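# Place bottles on ledges matching their cap colours

## Task

Put every bottle upright on the wall ledge whose coloured label strip is the same colour as that bottle's cap, so that the bottle's entire base rests on that ledge.

## Robot and tools

Robot: two seven-joint arms, left_arm and right_arm, each with a two-finger gripper. Both face the same way. Equal joint values on the two arms give mirrored postures. A gripper pose does not fix the elbow, so a big wrist turn may swing the elbow.

Scene frame (used for all poses): metres, origin on the plane z = 0 directly under the midpoint between the two arm bases, which sit 0.70 m above it. +x points forward (the direction the arms face), +z up, and left_arm is on the +y side. Image left/right does not follow the arm names. Quaternions are written w first (qw, qx, qy, qz).

Gripper frame: fingers extend along the gripper's +z, and the pads close along its y axis. end_effector_position is the point between the pads when they are shut, under 1 cm behind the tips. While closing, the tips travel about 17 mm further along +z, mostly while the pads are still over 70 mm apart.

Opening: one number per gripper, from -1 (shut) to +1 (fully open, 0.145 m). A full close takes at least about 0.5 s. To grip, command an opening well under grip_measured; the lower it is, the harder the squeeze (about 10 N per pad at most). Fast closing can squeeze harder.

Row layout (shared by execute_actions and move): 16 numbers in one list covering both arms: x, y, z, qw, qx, qy, qz, opening for left_arm, then those eight for right_arm. x, y, z and the quaternion are an absolute target pose for that gripper in the scene frame, not an offset. Always fill in both arms. For an arm meant to stay put, repeat the pose from the last result before it stopped, plus its desired opening. Resend the same quaternion each row to keep an orientation; do not copy the drifting measured one. Sending the measured pose can relieve a press. To keep a gripper unchanged, resend its current command, because 0 is itself a command.

Tools:
- execute_actions(actions, cameras): actions is a list of actions; each action is up to 15 rows, one per 1/30 s step; if fewer, the last row is held until 15 steps (0.5 s). Each action is rejected for both arms if a target lies over 0.6 m from that gripper's current position along any of the gripper's own axes; a malformed action, or a first action failing that check against the latest state, voids the whole call. An empty list just reports the state and images. cameras selects images: omitted, null or ["all"] gives all, [] gives none; an unknown name voids the call.
- move(target, speed, blend, opening_speed, blocking, cameras): drives each gripper straight from its Hand target to the given row, or through a list of up to 15 rows, with no distance limit but at most 10 s in total. speed: m/s, 0.002 to 1.1, default 0.25 (turning up to twice that in rad/s), one value or one per target. blend: metres of corner rounding per target, default 0. opening_speed: rate of the opening command per second on the -1..1 scale, at least 0.2. blocking=false returns after about 0.5 s while motion continues; a new move takes over from the current one. Paths ignore obstacles and the other arm; grippers lag and can overshoot speed, especially with an outstretched arm. A changed opening on a later target is applied only after everything settles there. The result adds a move: line, e.g. done, off_target, moving, held or fault, plus limits (paced = pose clipped, held = steps withheld). An arm not named in the ending is done (within 3 mm and 2 degrees). done does not tell you about contact.
- wait(seconds 0 to 10, cameras): the scene runs with the last commands held; a running move continues.
- stop(cameras): brakes a running move; fast moves need more room.
- zoom_image(camera cam_high or cam_low, region [x0, y0, x1, y1] pixels from top-left, at most 504x504): closer look at the latest image.
- read_manual(section "licences"): licence text only.
- finished_scene(scene): give the current scene's integer number; ends it irreversibly, and the bottles must stay in place without the robot.

Results: per arm end_effector_position, end_effector_quat_wxyz (these can be a few cm off, more at long reach), Hand target (where the arm is now being driven; may be short of your command, so send the remainder next), Tool commands, grip_measured, Joint positions (last value = finger opening in metres), Joint velocities ("within noise" means at rest), Joint torques (include gravity and friction; entries 3 and 4 flip sign past ±28 N m). Action calls also list some step positions. The controller limits commanded orientation to within 32 degrees of the measured one per step. Images come from cam_high and cam_low, both 896x504, with calibration given.

Avoid: knocking objects off the work area, fast contacts, pushing targets deep past contact, letting go of moving objects, dropping bottles, and any collision or press between the arms (including one gripper closing on the other's fingers); a clearance check may block some close approaches but not gripper against gripper. Holding loads, keeping an arm stretched or straining at unreachable poses heats motors; MOTOR HOT warns near 85 °C, and at 100 °C an OVER-TEMPERATURE FAULT halts that arm for 30 to 60 s or more. Loose objects may occasionally be nudged by outside pushes.

Each tool is called after "Call:" by a JSON object that holds its "op" and its "data", one argument or row to a line.

## Session

Call:
{"op": "execute_actions", "data": {
  "actions": []
}}

Scene clock: 0.00 s.
left_arm: end_effector_position=(+0.2239, +0.1828, +0.6144) grip_measured=+1.00 end_effector_quat_wxyz=(-0.319, +0.395, -0.515, +0.691) | right_arm: end_effector_position=(+0.4009, -0.1655, +0.3728) grip_measured=+1.00 end_effector_quat_wxyz=(+0.260, +0.265, +0.837, +0.401)
Joint positions: left_arm=[-1.106 0.942 0.535 2.339 -0.48 -0.199 -0.367 0.145] | right_arm=[0.583 0.619 -0.841 0.925 -1.182 -0.496 -0.047 0.145]
Joint velocities: within noise
Joint torques (N m): no reading
Motor temperatures (°C): left_arm=[20 20 22 21 21 23 21] | right_arm=[20 22 22 19 20 19 21]
Hand target: left_arm +0.2239, +0.1828, +0.6144; -0.319, +0.395, -0.515, +0.691 | right_arm +0.4009, -0.1655, +0.3728; +0.260, +0.265, +0.837, +0.401
Tool commands: left_gripper/opening=+1.0 right_gripper/opening=+1.0

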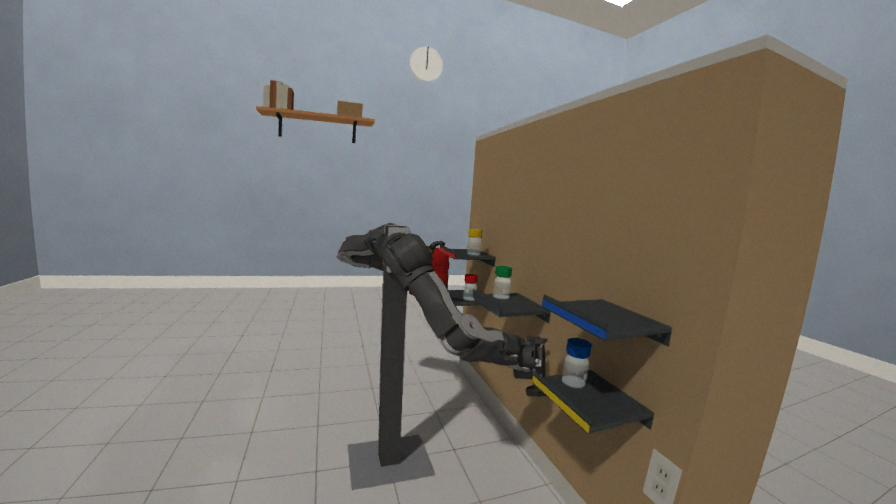

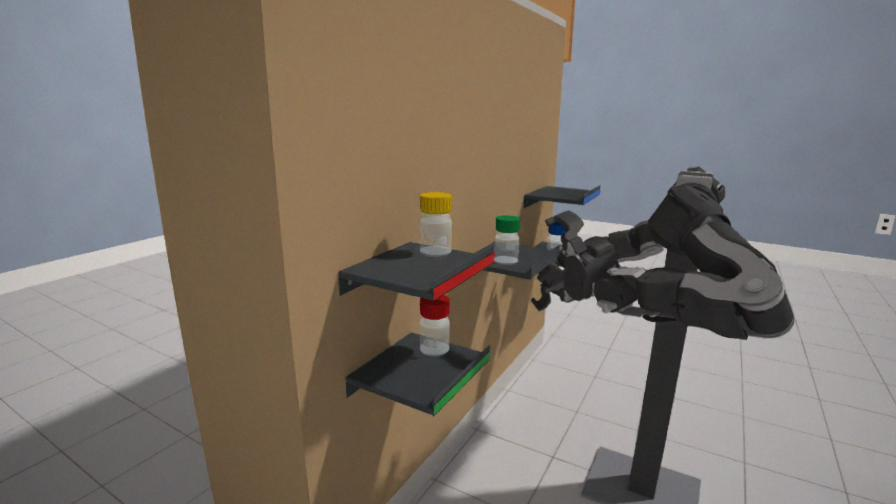

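Call:
{"op": "zoom_image", "data": {
  "camera": "cam_high",
  "region": [400, 210, 680, 440]
}}

Call:
{"op": "zoom_image", "data": {
  "camera": "cam_low",
  "region": [330, 160, 630, 420]
}}

Scaled by 1.800 from the camera's 896x504 image, which has a finer 1280x720 frame.

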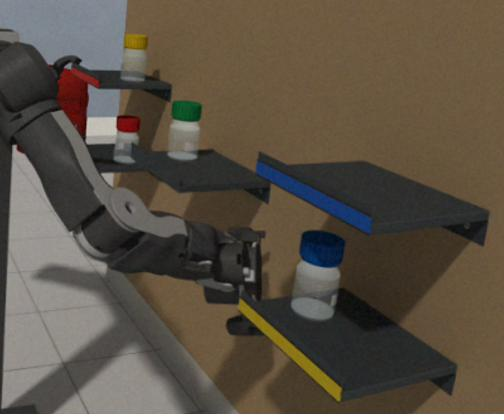

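Scaled by 1.680 from the camera's 896x504 image, which has a finer 1280x720 frame.

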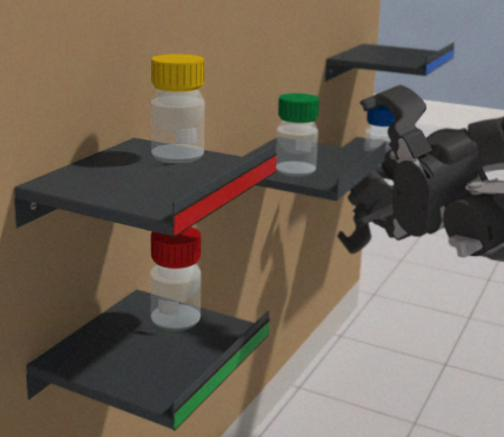

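Call:
{"op": "move", "data": {
  "target": [
    [0.224,0.183,0.614,-0.319,0.395,-0.515,0.691,-1,0.25,-0.22,0.50,0,0.7071,0,0.7071,-1],
    [0.2,0.35,0.62,0,0.7071,0,0.7071,-1,0.31,-0.02,0.62,0,0.7071,0,0.7071,-1]
  ],
  "speed": 0.5
}}

Scene clock: 64.97 s.
left_arm: end_effector_position=(+0.2004, +0.3493, +0.6200) grip_measured=-1.00 end_effector_quat_wxyz=(+0.000, +0.707, +0.000, +0.708) | right_arm: end_effector_position=(+0.3099, -0.0204, +0.6214) grip_measured=-1.00 end_effector_quat_wxyz=(-0.002, +0.705, -0.001, +0.709)
Joint positions: left_arm=[-1.411 0.701 1.112 2.118 1.275 -0.236 0.259 0] | right_arm=[0.054 -0.178 -0.684 2.126 -0.136 0.699 -0.607 0]
Joint velocities: within noise
Joint torques (N m): left_arm=[-1.23 0.8 3.08 1.36 0.32 -0.5 0.22] | right_arm=[2.94 -2.86 -1.18 2.95 -0.09 -0.27 -0.15]
Motor temperatures (°C): left_arm=[20 21 23 22 21 23 21] | right_arm=[22 23 23 20 20 19 21]
Hand target: left_arm +0.2000, +0.3501, +0.6199; +0.000, +0.707, +0.000, +0.707 | right_arm +0.3100, -0.0200, +0.6201; +0.000, +0.707, +0.000, +0.707
Off the commanded pose: left_arm 0.001 m, 0 deg | right_arm 0.001 m, 0 deg.
joint read past its limit (left arm) — joint 1 (shoulder pitch), lower limit.
joint read past its limit (right arm) — joint 2 (shoulder roll), lower limit.
joint sent to its limit (left arm) — joint 1 (shoulder pitch), lower limit. The joint targets still meet the commanded pose.
joint sent to its limit (right arm) — joint 2 (shoulder roll), lower limit. The joint targets still meet the commanded pose.
move: done

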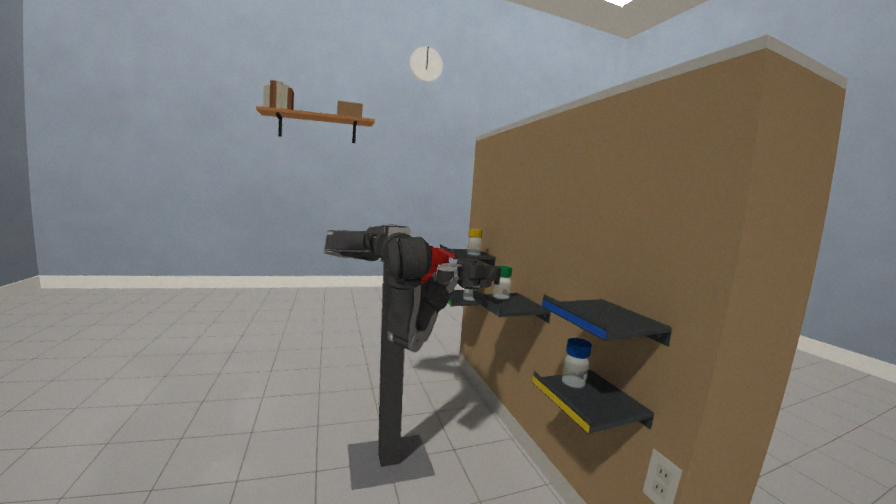

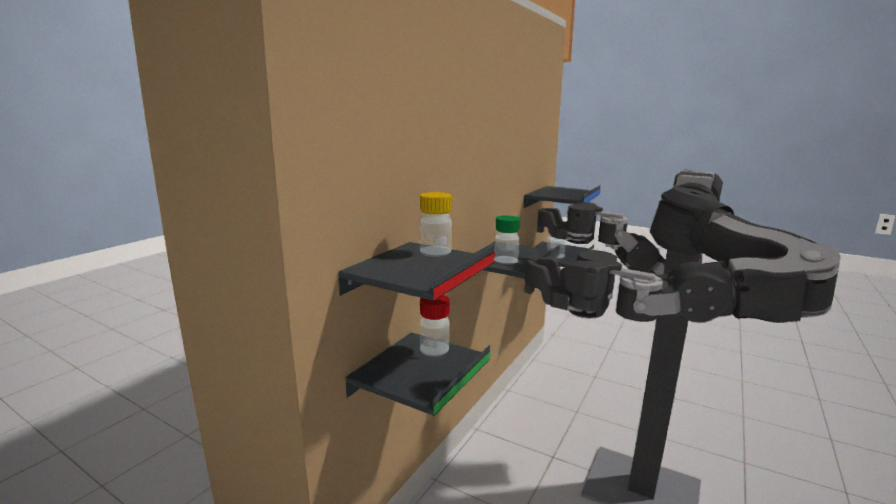

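Call:
{"op": "zoom_image", "data": {
  "camera": "cam_high",
  "region": [430, 220, 560, 320]
}}

Call:
{"op": "zoom_image", "data": {
  "camera": "cam_low",
  "region": [480, 180, 640, 330]
}}

Call:
{"op": "zoom_image", "data": {
  "camera": "cam_high",
  "region": [520, 290, 680, 430]
}}

Call:
{"op": "zoom_image", "data": {
  "camera": "cam_low",
  "region": [330, 180, 530, 420]
}}

Scaled by 3.877 from the camera's 896x504 image, which has a finer 1280x720 frame.

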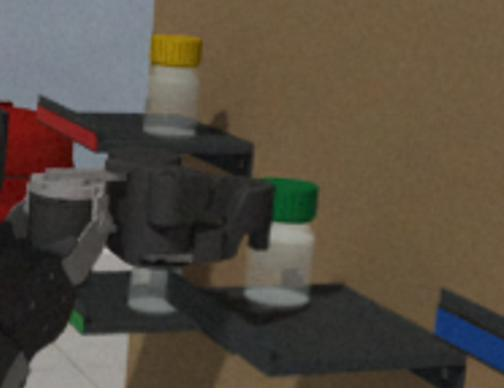

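Scaled by 3.150 from the camera's 896x504 image, which has a finer 1280x720 frame.

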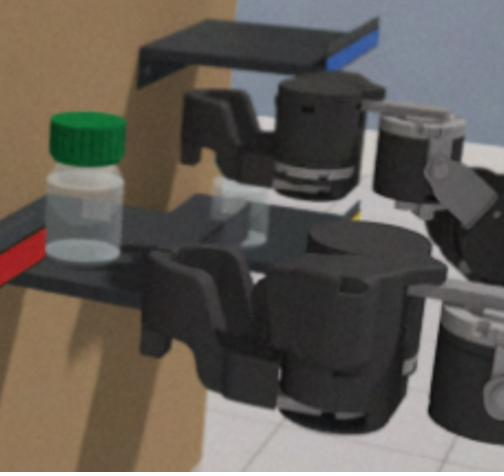

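Scaled by 3.150 from the camera's 896x504 image, which has a finer 1280x720 frame.

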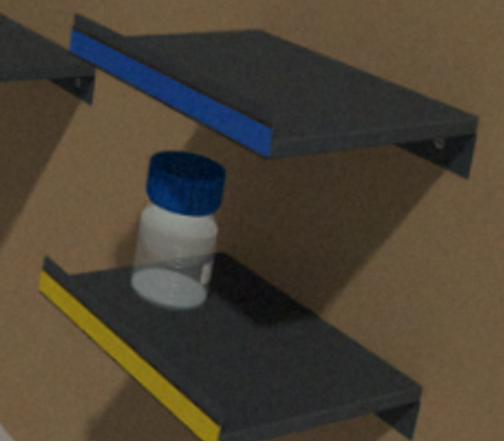

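Scaled by 2.100 from the camera's 896x504 image, which has a finer 1280x720 frame.

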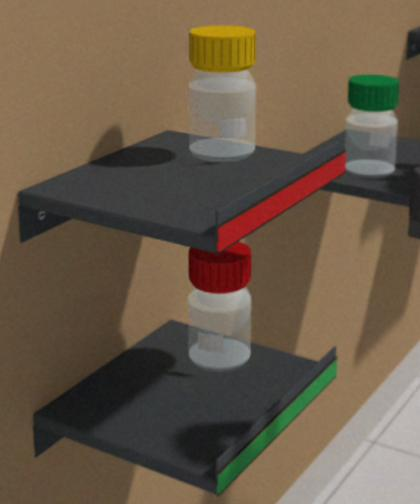

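Call:
{"op": "move", "data": {
  "target": [
    [0.22,0.349,0.684,0,0.7071,0,0.7071,0.3,0.22,-0.25,0.53,0,0.7071,0,0.7071,0.3],
    [0.22,0.349,0.684,0,0.7071,0,0.7071,0.3,0.22,-0.349,0.49,0,0.7071,0,0.7071,0.3],
    [0.385,0.349,0.684,0,0.7071,0,0.7071,0.3,0.385,-0.349,0.49,0,0.7071,0,0.7071,0.3]
  ],
  "speed": [0.4,0.3,0.15]
}}

Call:
{"op": "zoom_image", "data": {
  "camera": "cam_high",
  "region": [420, 220, 660, 430]
}}

Call:
{"op": "zoom_image", "data": {
  "camera": "cam_low",
  "region": [370, 160, 630, 390]
}}

Scene clock: 145.73 s.
left_arm: end_effector_position=(+0.3853, +0.3481, +0.6868) grip_measured=+0.30 end_effector_quat_wxyz=(+0.001, +0.705, -0.002, +0.709) | right_arm: end_effector_position=(+0.3853, -0.3508, +0.4927) grip_measured=+0.30 end_effector_quat_wxyz=(+0.002, +0.704, -0.003, +0.710)
Joint positions: left_arm=[-1.401 1.606 1.345 1.65 1.57 -0.062 -0.11 0.098] | right_arm=[0.099 0.758 -0.065 1.196 0.786 -0.223 0.207 0.098]
Joint velocities: within noise
Joint torques (N m): left_arm=[4.42 1.38 2.91 0.24 0.13 -0.7 -0.01] | right_arm=[3.89 6.11 1.99 2.81 0.18 -0.34 0.14]
Motor temperatures (°C): left_arm=[20 20 25 21 21 24 21] | right_arm=[21 23 22 20 20 19 21]
Hand target: left_arm +0.3850, +0.3490, +0.6839; +0.000, +0.707, +0.000, +0.707 | right_arm +0.3850, -0.3491, +0.4900; +0.000, +0.707, +0.000, +0.707
Off the commanded pose: left_arm 0.003 m, 0 deg | right_arm 0.003 m, 1 deg.
move: done

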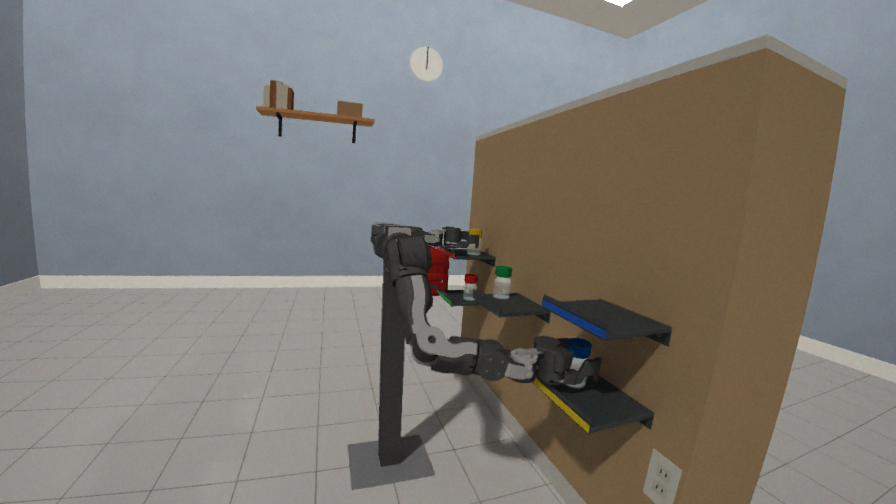

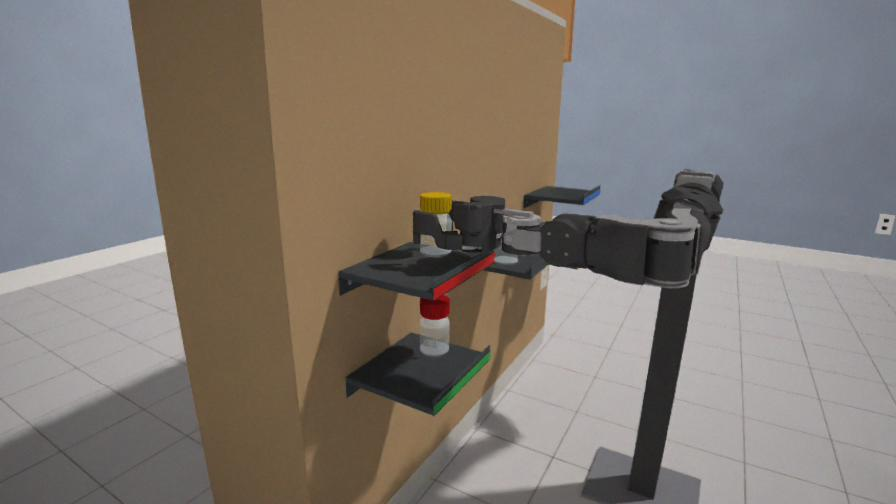

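Scaled by 2.100 from the camera's 896x504 image, which has a finer 1280x720 frame.

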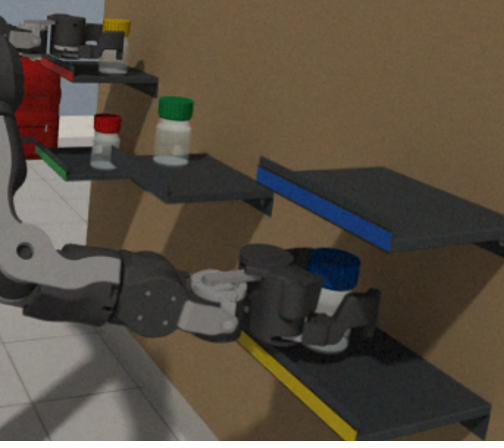

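Scaled by 1.938 from the camera's 896x504 image, which has a finer 1280x720 frame.

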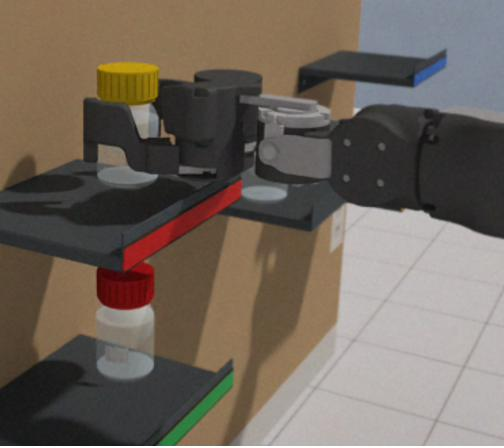

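Call:
{"op": "move", "data": {
  "target": [
    [0.385,0.349,0.684,0,0.7071,0,0.7071,-0.45,0.385,-0.349,0.49,0,0.7071,0,0.7071,-0.45],
    [0.385,0.349,0.715,0,0.7071,0,0.7071,-0.45,0.385,-0.349,0.52,0,0.7071,0,0.7071,-0.45],
    [0.22,0.349,0.715,0,0.7071,0,0.7071,-0.45,0.22,-0.349,0.52,0,0.7071,0,0.7071,-0.45]
  ],
  "speed": [0.1,0.1,0.2],
  "opening_speed": 1.0
}}

Scene clock: 154.80 s.
left_arm: end_effector_position=(+0.2201, +0.3495, +0.7129) grip_measured=-0.25 end_effector_quat_wxyz=(+0.000, +0.711, +0.002, +0.704) | right_arm: end_effector_position=(+0.2195, -0.3485, +0.5161) grip_measured=-0.35 end_effector_quat_wxyz=(-0.001, +0.713, -0.002, +0.702)
Joint positions: left_arm=[-1.269 0.801 1.572 2.166 1.518 0.308 0.179 0.057] | right_arm=[-0.898 0.634 0.593 1.807 0.897 -0.301 0.318 0.049]
Joint velocities: within noise
Joint torques (N m): left_arm=[0.07 2.15 3.03 0.54 0.22 -0.79 0.19] | right_arm=[-0.15 3.68 4.78 3.21 0.41 -0.66 0.17]
Motor temperatures (°C): left_arm=[21 20 25 21 21 24 21] | right_arm=[21 23 22 20 20 20 21]
Hand target: left_arm +0.2200, +0.3490, +0.7150; +0.000, +0.707, +0.000, +0.707 | right_arm +0.2200, -0.3490, +0.5201; +0.000, +0.707, +0.000, +0.707
Off the commanded pose: left_arm 0.002 m, 1 deg | right_arm 0.004 m, 1 deg.
move: off_target (right_arm)

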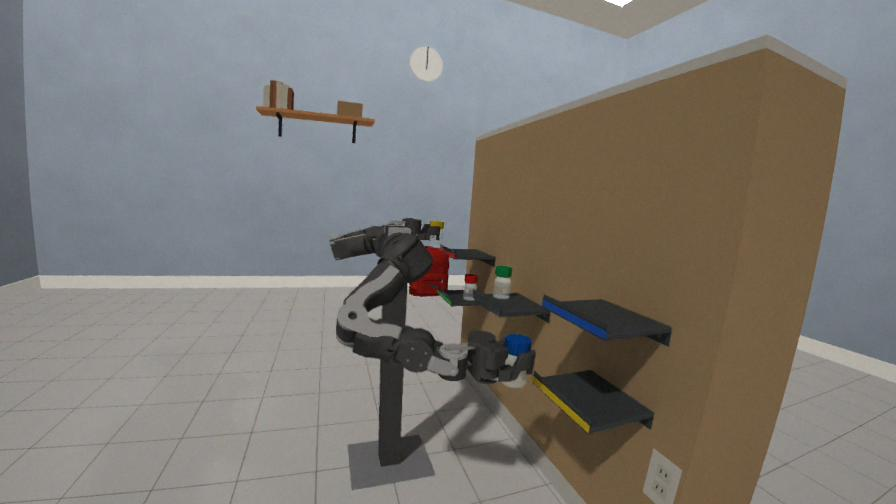

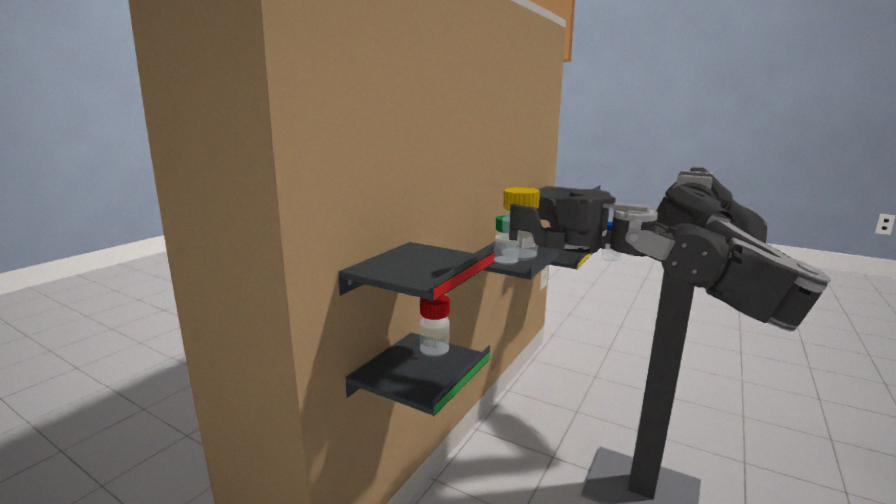

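Call:
{"op": "move", "data": {
  "target": [
    [0.22,0.15,0.70,0,0.7071,0,0.7071,-0.45,0.20,-0.37,0.62,0,0.7071,0,0.7071,-0.5],
    [0.22,-0.055,0.62,0,0.7071,0,0.7071,-0.45,0.22,-0.39,0.72,0,0.7071,0,0.7071,-0.5],
    [0.385,-0.055,0.62,0,0.7071,0,0.7071,-0.45,0.385,-0.39,0.72,0,0.7071,0,0.7071,-0.5]
  ],
  "speed": [0.25,0.25,0.2],
  "blend": [0.04,0,0]
}}

Call:
{"op": "zoom_image", "data": {
  "camera": "cam_high",
  "region": [420, 220, 660, 430]
}}

Call:
{"op": "zoom_image", "data": {
  "camera": "cam_low",
  "region": [460, 160, 640, 320]
}}

Scene clock: 180.63 s.
left_arm: end_effector_position=(+0.3082, +0.0509, +0.6426) grip_measured=-0.25 end_effector_quat_wxyz=(+0.274, +0.702, -0.297, +0.587) | right_arm: end_effector_position=(+0.3850, -0.3899, +0.7166) grip_measured=-0.35 end_effector_quat_wxyz=(+0.003, +0.712, +0.004, +0.702)
Joint positions: left_arm=[-1.407 2.011 1.227 2.173 1.584 -0.048 -0.193 0.057] | right_arm=[-1.311 1.605 1.405 1.458 1.558 0.109 0.082 0.049]
Joint velocities: within noise
Joint torques (N m): left_arm=[5.58 0.73 3.77 0.7 0.1 -0.81 0.24] | right_arm=[3.6 2.28 6.32 0.5 0.27 -0.67 -0.11]
Motor temperatures (°C): left_arm=[20 21 26 21 21 25 21] | right_arm=[21 23 24 20 20 20 21]
Hand target: left_arm +0.3076, +0.0500, +0.6441; +0.278, +0.699, -0.297, +0.588 | right_arm +0.3850, -0.3900, +0.7201; +0.003, +0.708, +0.003, +0.707
Off the commanded pose: left_arm 0.133 m, 49 deg; orientation clipped | right_arm 0.003 m, 1 deg.
joint read past its limit (left arm) — joint 2 (shoulder roll), upper limit.
joint sent to its limit (left arm) — joint 1 (shoulder pitch), lower limit; joint 2 (shoulder roll), upper limit; joint 5 (forearm roll), upper limit. The joint targets are off in position and orientation.
joint sent to its limit (right arm) — joint 1 (shoulder pitch), lower limit; joint 5 (forearm roll), upper limit. The joint targets still meet the commanded pose.
move: off_target (left_arm); limits=paced

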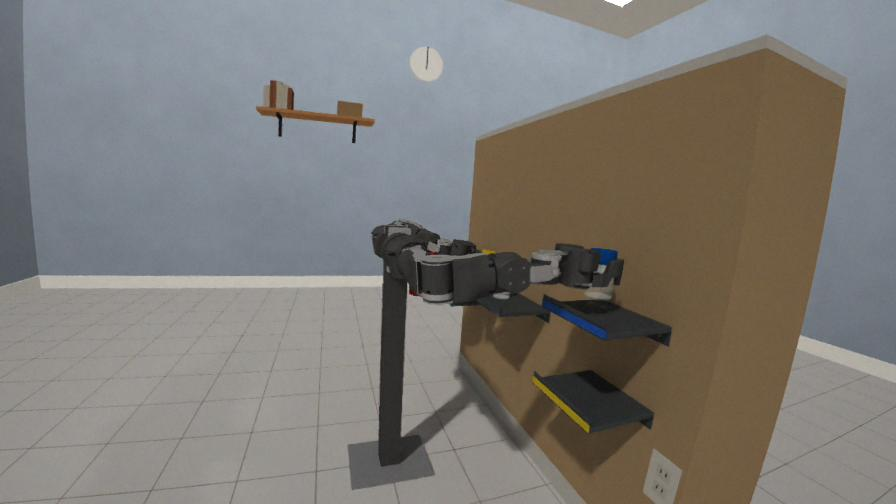

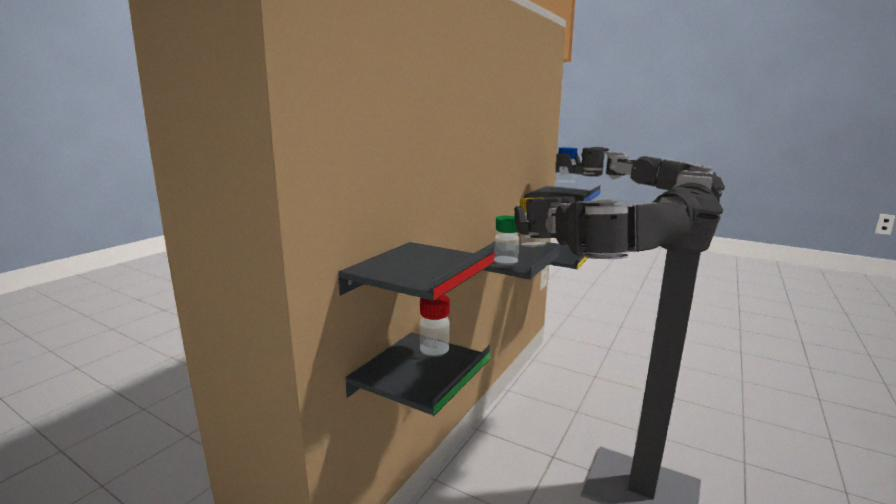

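Scaled by 2.100 from the camera's 896x504 image, which has a finer 1280x720 frame.

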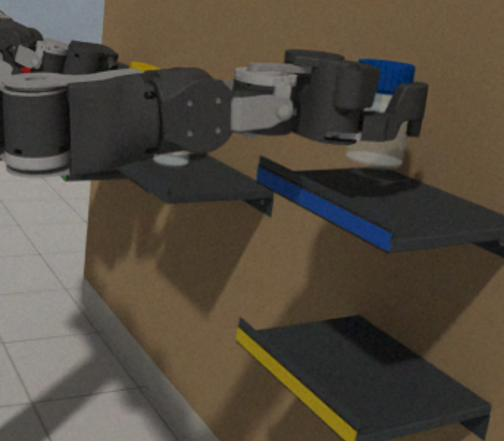

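Scaled by 2.800 from the camera's 896x504 image, which has a finer 1280x720 frame.

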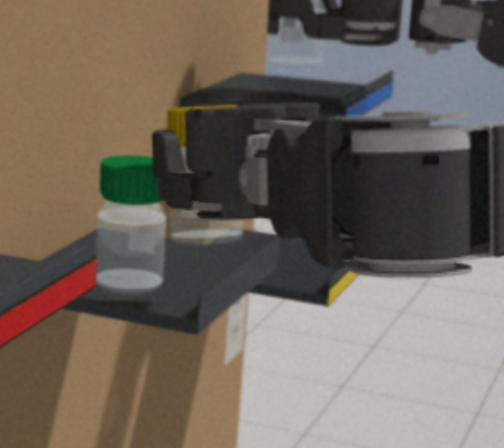

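Call:
{"op": "move", "data": {
  "target": [
    [0.23,0.2,0.66,0,0.7071,0,0.7071,-0.45,0.385,-0.39,0.705,0,0.7071,0,0.7071,-0.5],
    [0.24,0.22,0.48,0,0.7071,0,0.7071,-0.45,0.385,-0.39,0.689,0,0.7071,0,0.7071,-0.5]
  ],
  "speed": [0.2,0.2]
}}

Call:
{"op": "zoom_image", "data": {
  "camera": "cam_high",
  "region": [520, 220, 680, 360]
}}

Scene clock: 196.33 s.
left_arm: end_effector_position=(+0.2395, +0.2216, +0.4777) grip_measured=-0.25 end_effector_quat_wxyz=(-0.004, +0.712, +0.002, +0.703) | right_arm: end_effector_position=(+0.3850, -0.3893, +0.6896) grip_measured=-0.35 end_effector_quat_wxyz=(+0.007, +0.710, +0.010, +0.704)
Joint positions: left_arm=[-0.63 0.885 -0.299 1.98 0.51 -0.492 -0.584 0.057] | right_arm=[-1.311 1.601 1.276 1.465 1.558 -0.027 0.08 0.049]
Joint velocities: within noise
Joint torques (N m): left_arm=[1.38 3.36 1.17 4.62 -0.29 -0.88 0.23] | right_arm=[3.39 2.1 3.95 0.49 0.26 -0.79 -0.16]
Motor temperatures (°C): left_arm=[21 21 26 21 21 25 21] | right_arm=[21 23 25 20 20 20 21]
Hand target: left_arm +0.2400, +0.2201, +0.4800; +0.000, +0.707, +0.000, +0.707 | right_arm +0.3849, -0.3901, +0.6890; +0.008, +0.708, +0.008, +0.706
Off the commanded pose: left_arm 0.003 m, 1 deg | right_arm 0.001 m, 1 deg.
joint sent to its limit (right arm) — joint 1 (shoulder pitch), lower limit; joint 5 (forearm roll), upper limit. The joint targets still meet the commanded pose.
move: done

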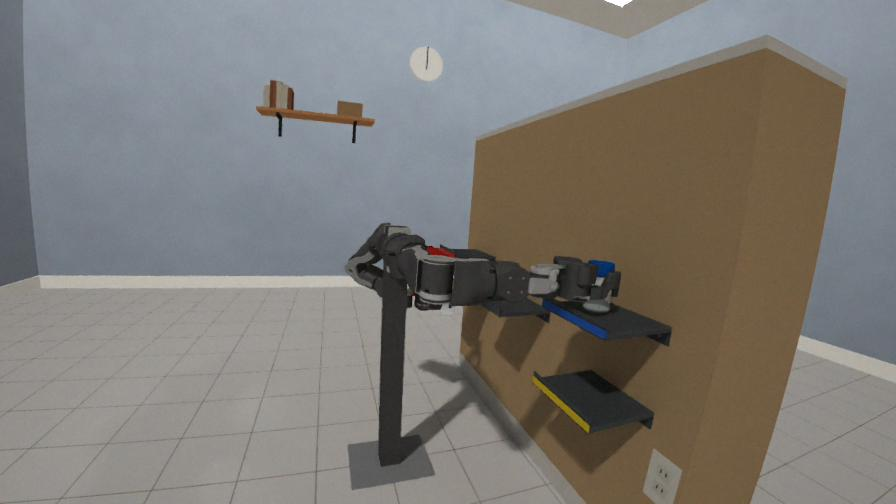

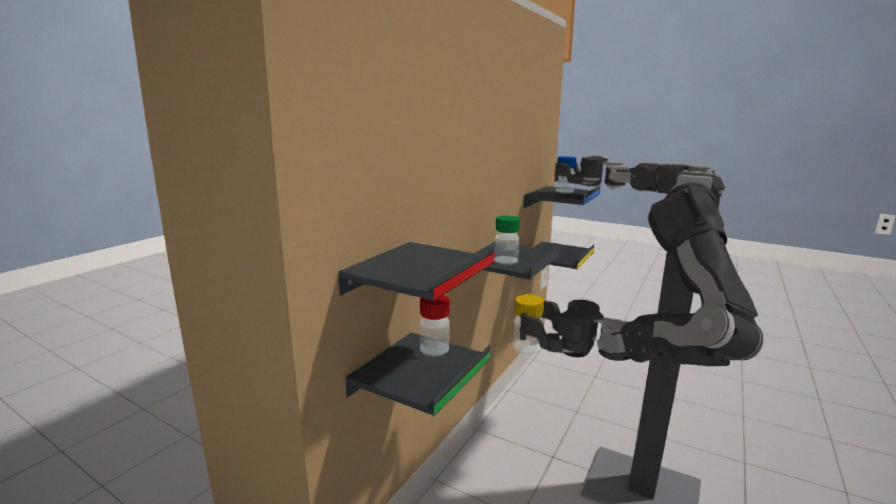

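Scaled by 3.150 from the camera's 896x504 image, which has a finer 1280x720 frame.

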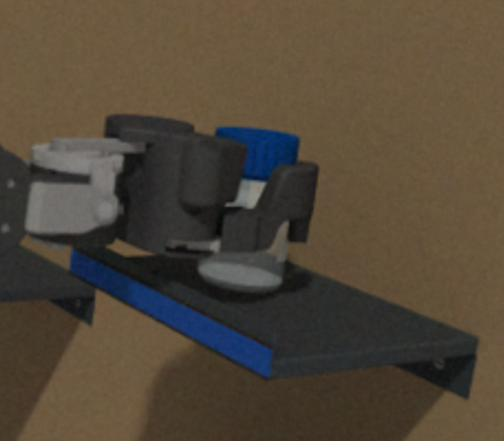

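Call:
{"op": "move", "data": {
  "target": [
    [0.24,0.05,0.52,0,0.7071,0,0.7071,-0.45,0.385,-0.39,0.683,0,0.7071,0,0.7071,-0.5],
    [0.24,-0.055,0.62,0,0.7071,0,0.7071,-0.45,0.385,-0.39,0.682,0,0.7071,0,0.7071,-0.5]
  ],
  "speed": [0.2,0.2]
}}

Call:
{"op": "zoom_image", "data": {
  "camera": "cam_high",
  "region": [520, 220, 680, 360]
}}

Scene clock: 210.83 s.
left_arm: end_effector_position=(+0.2400, -0.0551, +0.6192) grip_measured=-0.25 end_effector_quat_wxyz=(+0.002, +0.709, -0.002, +0.705) | right_arm: end_effector_position=(+0.3848, -0.3895, +0.6851) grip_measured=-0.35 end_effector_quat_wxyz=(+0.008, +0.706, +0.010, +0.708)
Joint positions: left_arm=[0.315 -0.162 -1.317 2.008 0.34 0.646 -1.515 0.057] | right_arm=[-1.311 1.601 1.247 1.466 1.56 -0.066 0.077 0.049]
Joint velocities: within noise
Joint torques (N m): left_arm=[4.29 -4.65 -0.08 3.18 -0.45 -0.21 -0.04] | right_arm=[3.39 2.39 3.25 0.31 0.18 -0.57 -0.21]
Motor temperatures (°C): left_arm=[21 21 26 22 22 25 21] | right_arm=[22 23 24 20 20 21 21]
Hand target: left_arm +0.2400, -0.0550, +0.6200; +0.000, +0.707, +0.000, +0.707 | right_arm +0.3848, -0.3900, +0.6820; +0.010, +0.709, +0.009, +0.705
Off the commanded pose: left_arm 0.001 m, 0 deg | right_arm 0.003 m, 1 deg.
joint sent to its limit (left arm) — joint 2 (shoulder roll), lower limit. The joint targets still meet the commanded pose.
joint sent to its limit (right arm) — joint 1 (shoulder pitch), lower limit; joint 5 (forearm roll), upper limit. The joint targets still meet the commanded pose.
move: done

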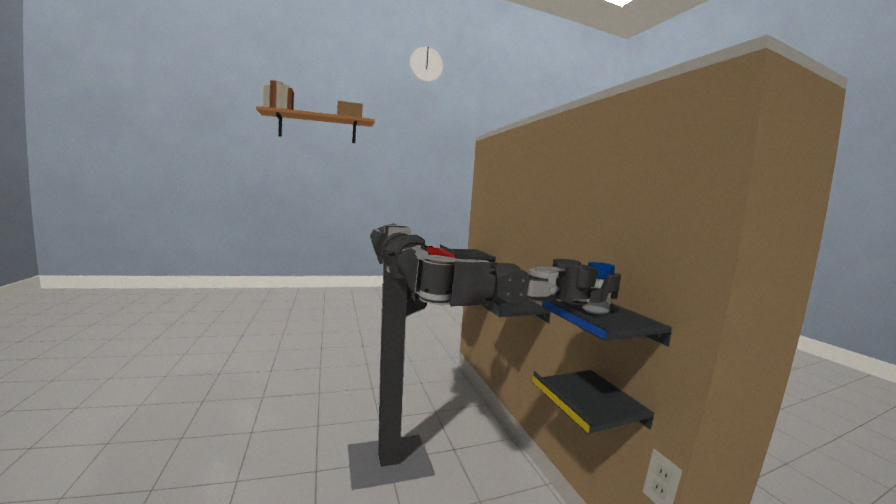

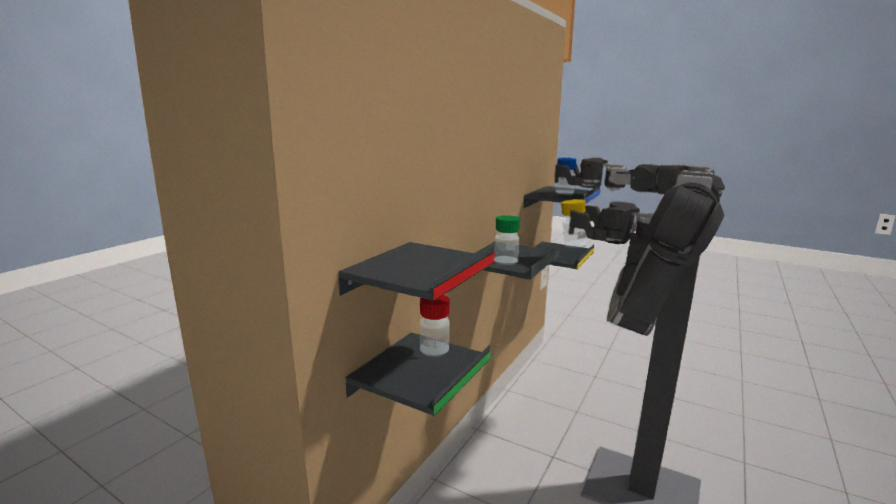

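Scaled by 3.150 from the camera's 896x504 image, which has a finer 1280x720 frame.

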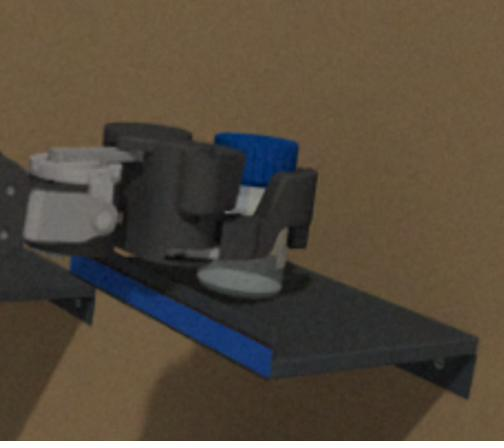

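Call:
{"op": "move", "data": {
  "target": [
    [0.30,-0.055,0.62,0,0.7071,0,0.7071,-0.45,0.385,-0.39,0.6805,0,0.7071,0,0.7071,-0.5],
    [0.385,-0.055,0.62,0,0.7071,0,0.7071,-0.45,0.385,-0.39,0.6805,0,0.7071,0,0.7071,0.1],
    [0.385,-0.055,0.597,0,0.7071,0,0.7071,-0.45,0.385,-0.39,0.686,0,0.7071,0,0.7071,0.1],
    [0.385,-0.055,0.592,0,0.7071,0,0.7071,-0.45,0.22,-0.39,0.69,0,0.7071,0,0.7071,0.1]
  ],
  "speed": [0.15,0.15,0.1,0.15],
  "opening_speed": 0.7
}}

Call:
{"op": "zoom_image", "data": {
  "camera": "cam_high",
  "region": [440, 230, 680, 360]
}}

Call:
{"op": "zoom_image", "data": {
  "camera": "cam_low",
  "region": [470, 170, 630, 300]
}}

Scene clock: 234.23 s.
left_arm: end_effector_position=(+0.3845, -0.0554, +0.5927) grip_measured=-0.25 end_effector_quat_wxyz=(+0.001, +0.709, +0.001, +0.705) | right_arm: end_effector_position=(+0.2203, -0.3903, +0.6894) grip_measured=+0.10 end_effector_quat_wxyz=(+0.000, +0.707, -0.002, +0.708)
Joint positions: left_arm=[0.68 -0.097 -1.049 1.486 0.57 0.315 -1.153 0.057] | right_arm=[-1.312 0.829 1.462 1.958 1.444 0.141 0.35 0.083]
Joint velocities: within noise
Joint torques (N m): left_arm=[7.85 -2.6 0.83 3.56 -0.49 -0.52 0.16] | right_arm=[-0.62 1.94 5.18 0.84 0.27 -0.25 0.18]
Motor temperatures (°C): left_arm=[22 22 24 22 22 24 21] | right_arm=[22 23 24 19 20 20 21]
Hand target: left_arm +0.3850, -0.0550, +0.5920; +0.000, +0.707, +0.000, +0.707 | right_arm +0.2200, -0.3900, +0.6899; +0.000, +0.707, +0.000, +0.707
Off the commanded pose: left_arm 0.001 m, 0 deg | right_arm 0.001 m, 0 deg.
joint sent to its limit (right arm) — joint 1 (shoulder pitch), lower limit. The joint targets still meet the commanded pose.
move: done; target 2's new opening was sent with right_arm's hand 0.005 m and 2 deg from that target

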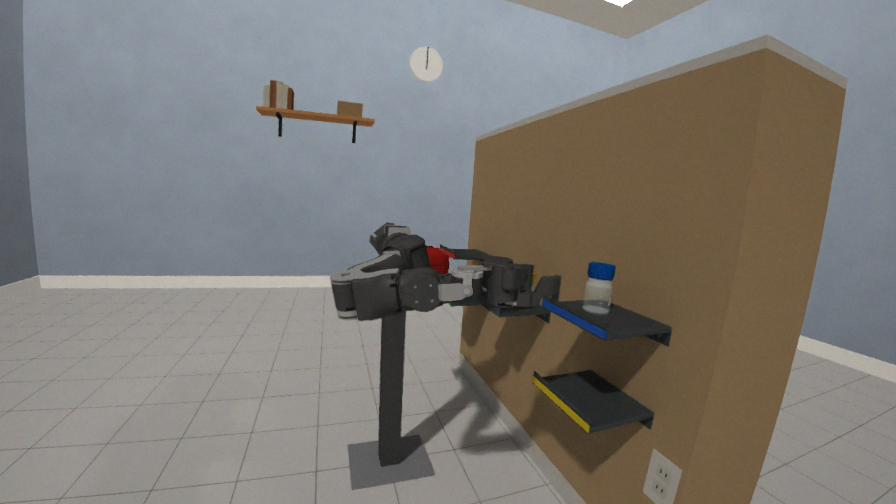

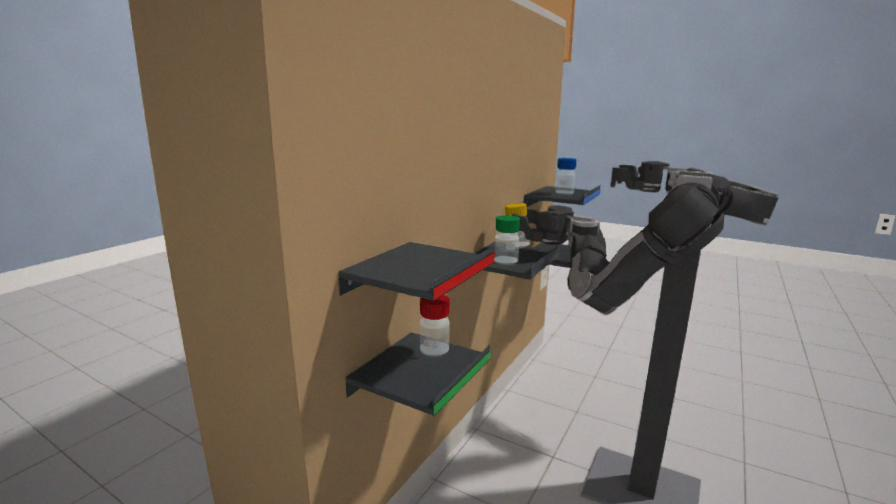

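Scaled by 2.100 from the camera's 896x504 image, which has a finer 1280x720 frame.

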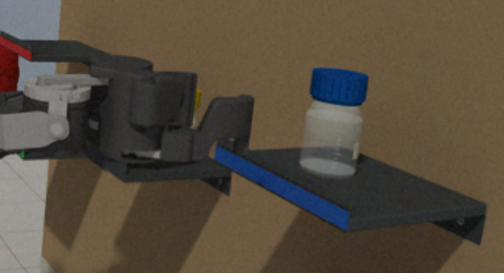

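Scaled by 3.150 from the camera's 896x504 image, which has a finer 1280x720 frame.

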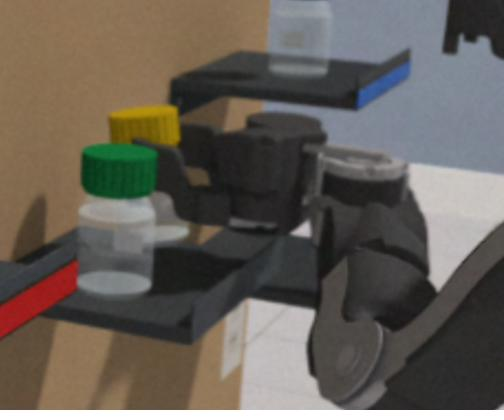

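Call:
{"op": "move", "data": {
  "target": [
    [0.385,-0.055,0.585,0,0.7071,0,0.7071,-0.45,0.22,-0.39,0.66,0,0.7071,0,0.7071,0.1],
    [0.385,-0.055,0.582,0,0.7071,0,0.7071,0.02,0.22,-0.38,0.62,0,0.7071,0,0.7071,0.1],
    [0.385,-0.055,0.586,0,0.7071,0,0.7071,0.02,0.22,-0.37,0.61,0,0.7071,0,0.7071,0.1],
    [0.22,-0.055,0.589,0,0.7071,0,0.7071,0.02,0.22,-0.36,0.49,0,0.7071,0,0.7071,0.1]
  ],
  "speed": [0.05,0.05,0.1,0.15],
  "opening_speed": 0.7
}}

Call:
{"op": "zoom_image", "data": {
  "camera": "cam_high",
  "region": [420, 220, 560, 340]
}}

Call:
{"op": "zoom_image", "data": {
  "camera": "cam_low",
  "region": [470, 170, 630, 300]
}}

Scene clock: 253.77 s.
left_arm: end_effector_position=(+0.2286, -0.0514, +0.5881) grip_measured=+0.02 end_effector_quat_wxyz=(-0.010, +0.707, +0.005, +0.707) | right_arm: end_effector_position=(+0.2201, -0.3613, +0.4903) grip_measured=+0.10 end_effector_quat_wxyz=(+0.002, +0.707, -0.003, +0.707)
Joint positions: left_arm=[0.287 -0.082 -1.411 1.954 0.307 0.498 -1.576 0.077] | right_arm=[-0.864 0.726 0.454 1.64 0.948 -0.476 0.317 0.083]
Joint velocities: within noise
Joint torques (N m): left_arm=[-0.3 -4.97 -4.6 7.34 -0.77 0.02 -0.06] | right_arm=[-0.36 4.29 2.77 2.51 0.22 -0.52 0.15]
Motor temperatures (°C): left_arm=[23 22 24 22 22 24 21] | right_arm=[21 23 24 19 20 20 21]
Hand target: left_arm +0.2203, -0.0550, +0.5892; +0.000, +0.707, +0.000, +0.707 | right_arm +0.2200, -0.3600, +0.4900; +0.000, +0.707, +0.000, +0.707
Off the commanded pose: left_arm 0.009 m, 1 deg | right_arm 0.001 m, 0 deg.
joint sent to its limit (left arm) — joint 7 (wrist yaw), lower limit. The joint targets still meet the commanded pose.
move: off_target (left_arm); target 2's new opening was sent with left_arm's hand 0.004 m and 0 deg from that target

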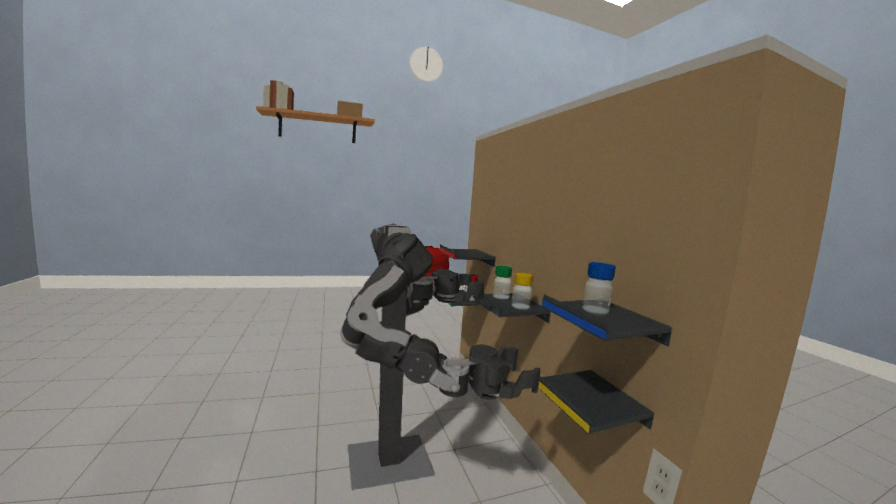

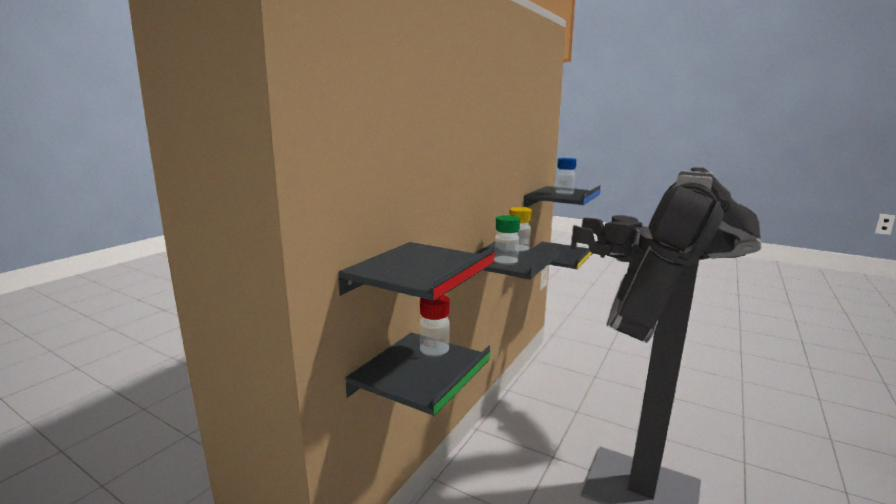

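Scaled by 3.600 from the camera's 896x504 image, which has a finer 1280x720 frame.

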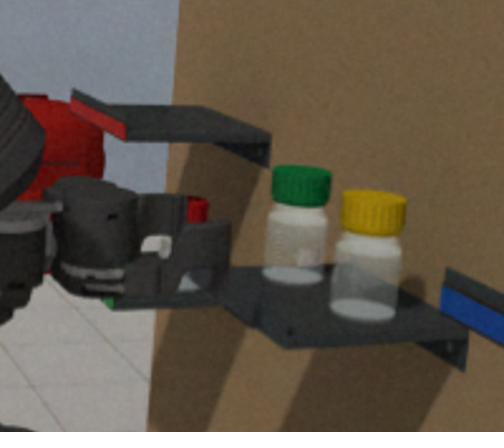

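Scaled by 3.150 from the camera's 896x504 image, which has a finer 1280x720 frame.

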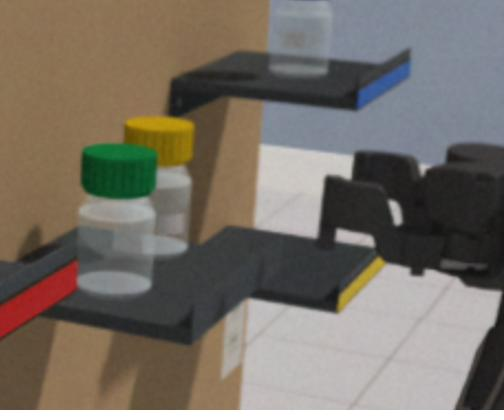

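Call:
{"op": "move", "data": {
  "target": [
    [0.25,0.17,0.50,0,0.7071,0,0.7071,0.3,0.22,-0.22,0.52,0,0.7071,0,0.7071,0.03],
    [0.22,0.354,0.49,0,0.7071,0,0.7071,0.3,0.24,-0.055,0.585,0,0.7071,0,0.7071,0.03],
    [0.385,0.354,0.49,0,0.7071,0,0.7071,0.3,0.385,-0.055,0.585,0,0.7071,0,0.7071,0.03]
  ],
  "speed": [0.25,0.25,0.15]
}}

Call:
{"op": "zoom_image", "data": {
  "camera": "cam_low",
  "region": [360, 170, 630, 400]
}}

Scene clock: 267.50 s.
left_arm: end_effector_position=(+0.3859, +0.3550, +0.4937) grip_measured=+0.30 end_effector_quat_wxyz=(-0.002, +0.703, +0.002, +0.711) | right_arm: end_effector_position=(+0.3851, -0.0555, +0.5858) grip_measured=+0.03 end_effector_quat_wxyz=(+0.002, +0.707, -0.001, +0.707)
Joint positions: left_arm=[0.242 1.017 -0.577 1.175 1.145 -0.453 0.065 0.098] | right_arm=[0.19 -0.177 -0.344 1.825 -0.113 0.491 -0.324 0.078]
Joint velocities: within noise
Joint torques (N m): left_arm=[5.31 6.42 1.87 1.76 0.13 -0.53 0.23] | right_arm=[3.94 -1.89 -0.77 3.75 0.02 -0.57 0.11]
Motor temperatures (°C): left_arm=[22 22 25 23 22 24 21] | right_arm=[21 23 24 20 20 20 21]
Hand target: left_arm +0.3850, +0.3540, +0.4899; +0.000, +0.707, +0.000, +0.707 | right_arm +0.3850, -0.0551, +0.5850; +0.000, +0.707, +0.000, +0.707
Off the commanded pose: left_arm 0.004 m, 1 deg | right_arm 0.001 m, 0 deg.
joint read past its limit (right arm) — joint 2 (shoulder roll), lower limit.
move: off_target (left_arm)

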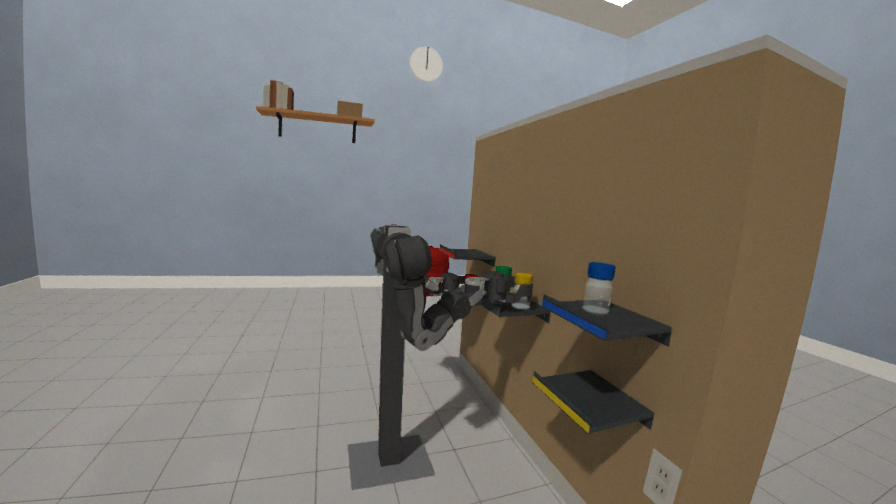

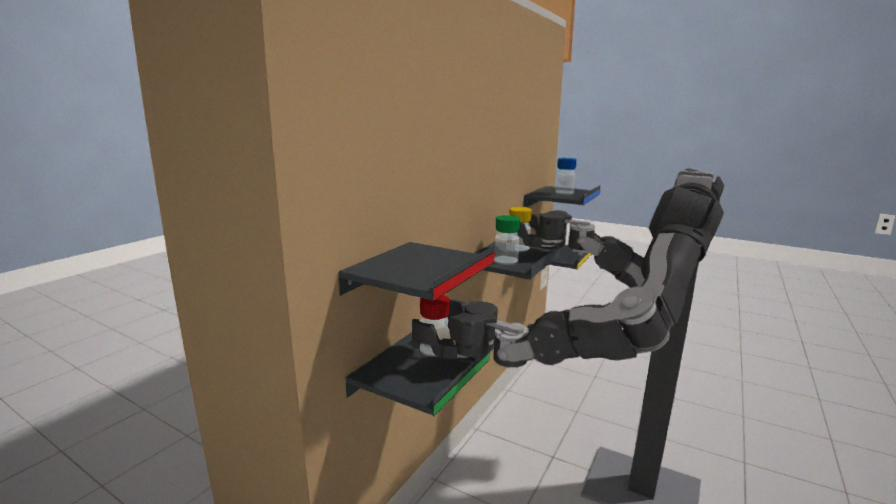

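Scaled by 1.867 from the camera's 896x504 image, which has a finer 1280x720 frame.

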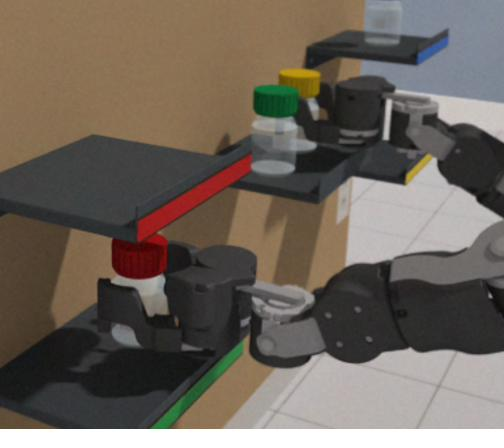

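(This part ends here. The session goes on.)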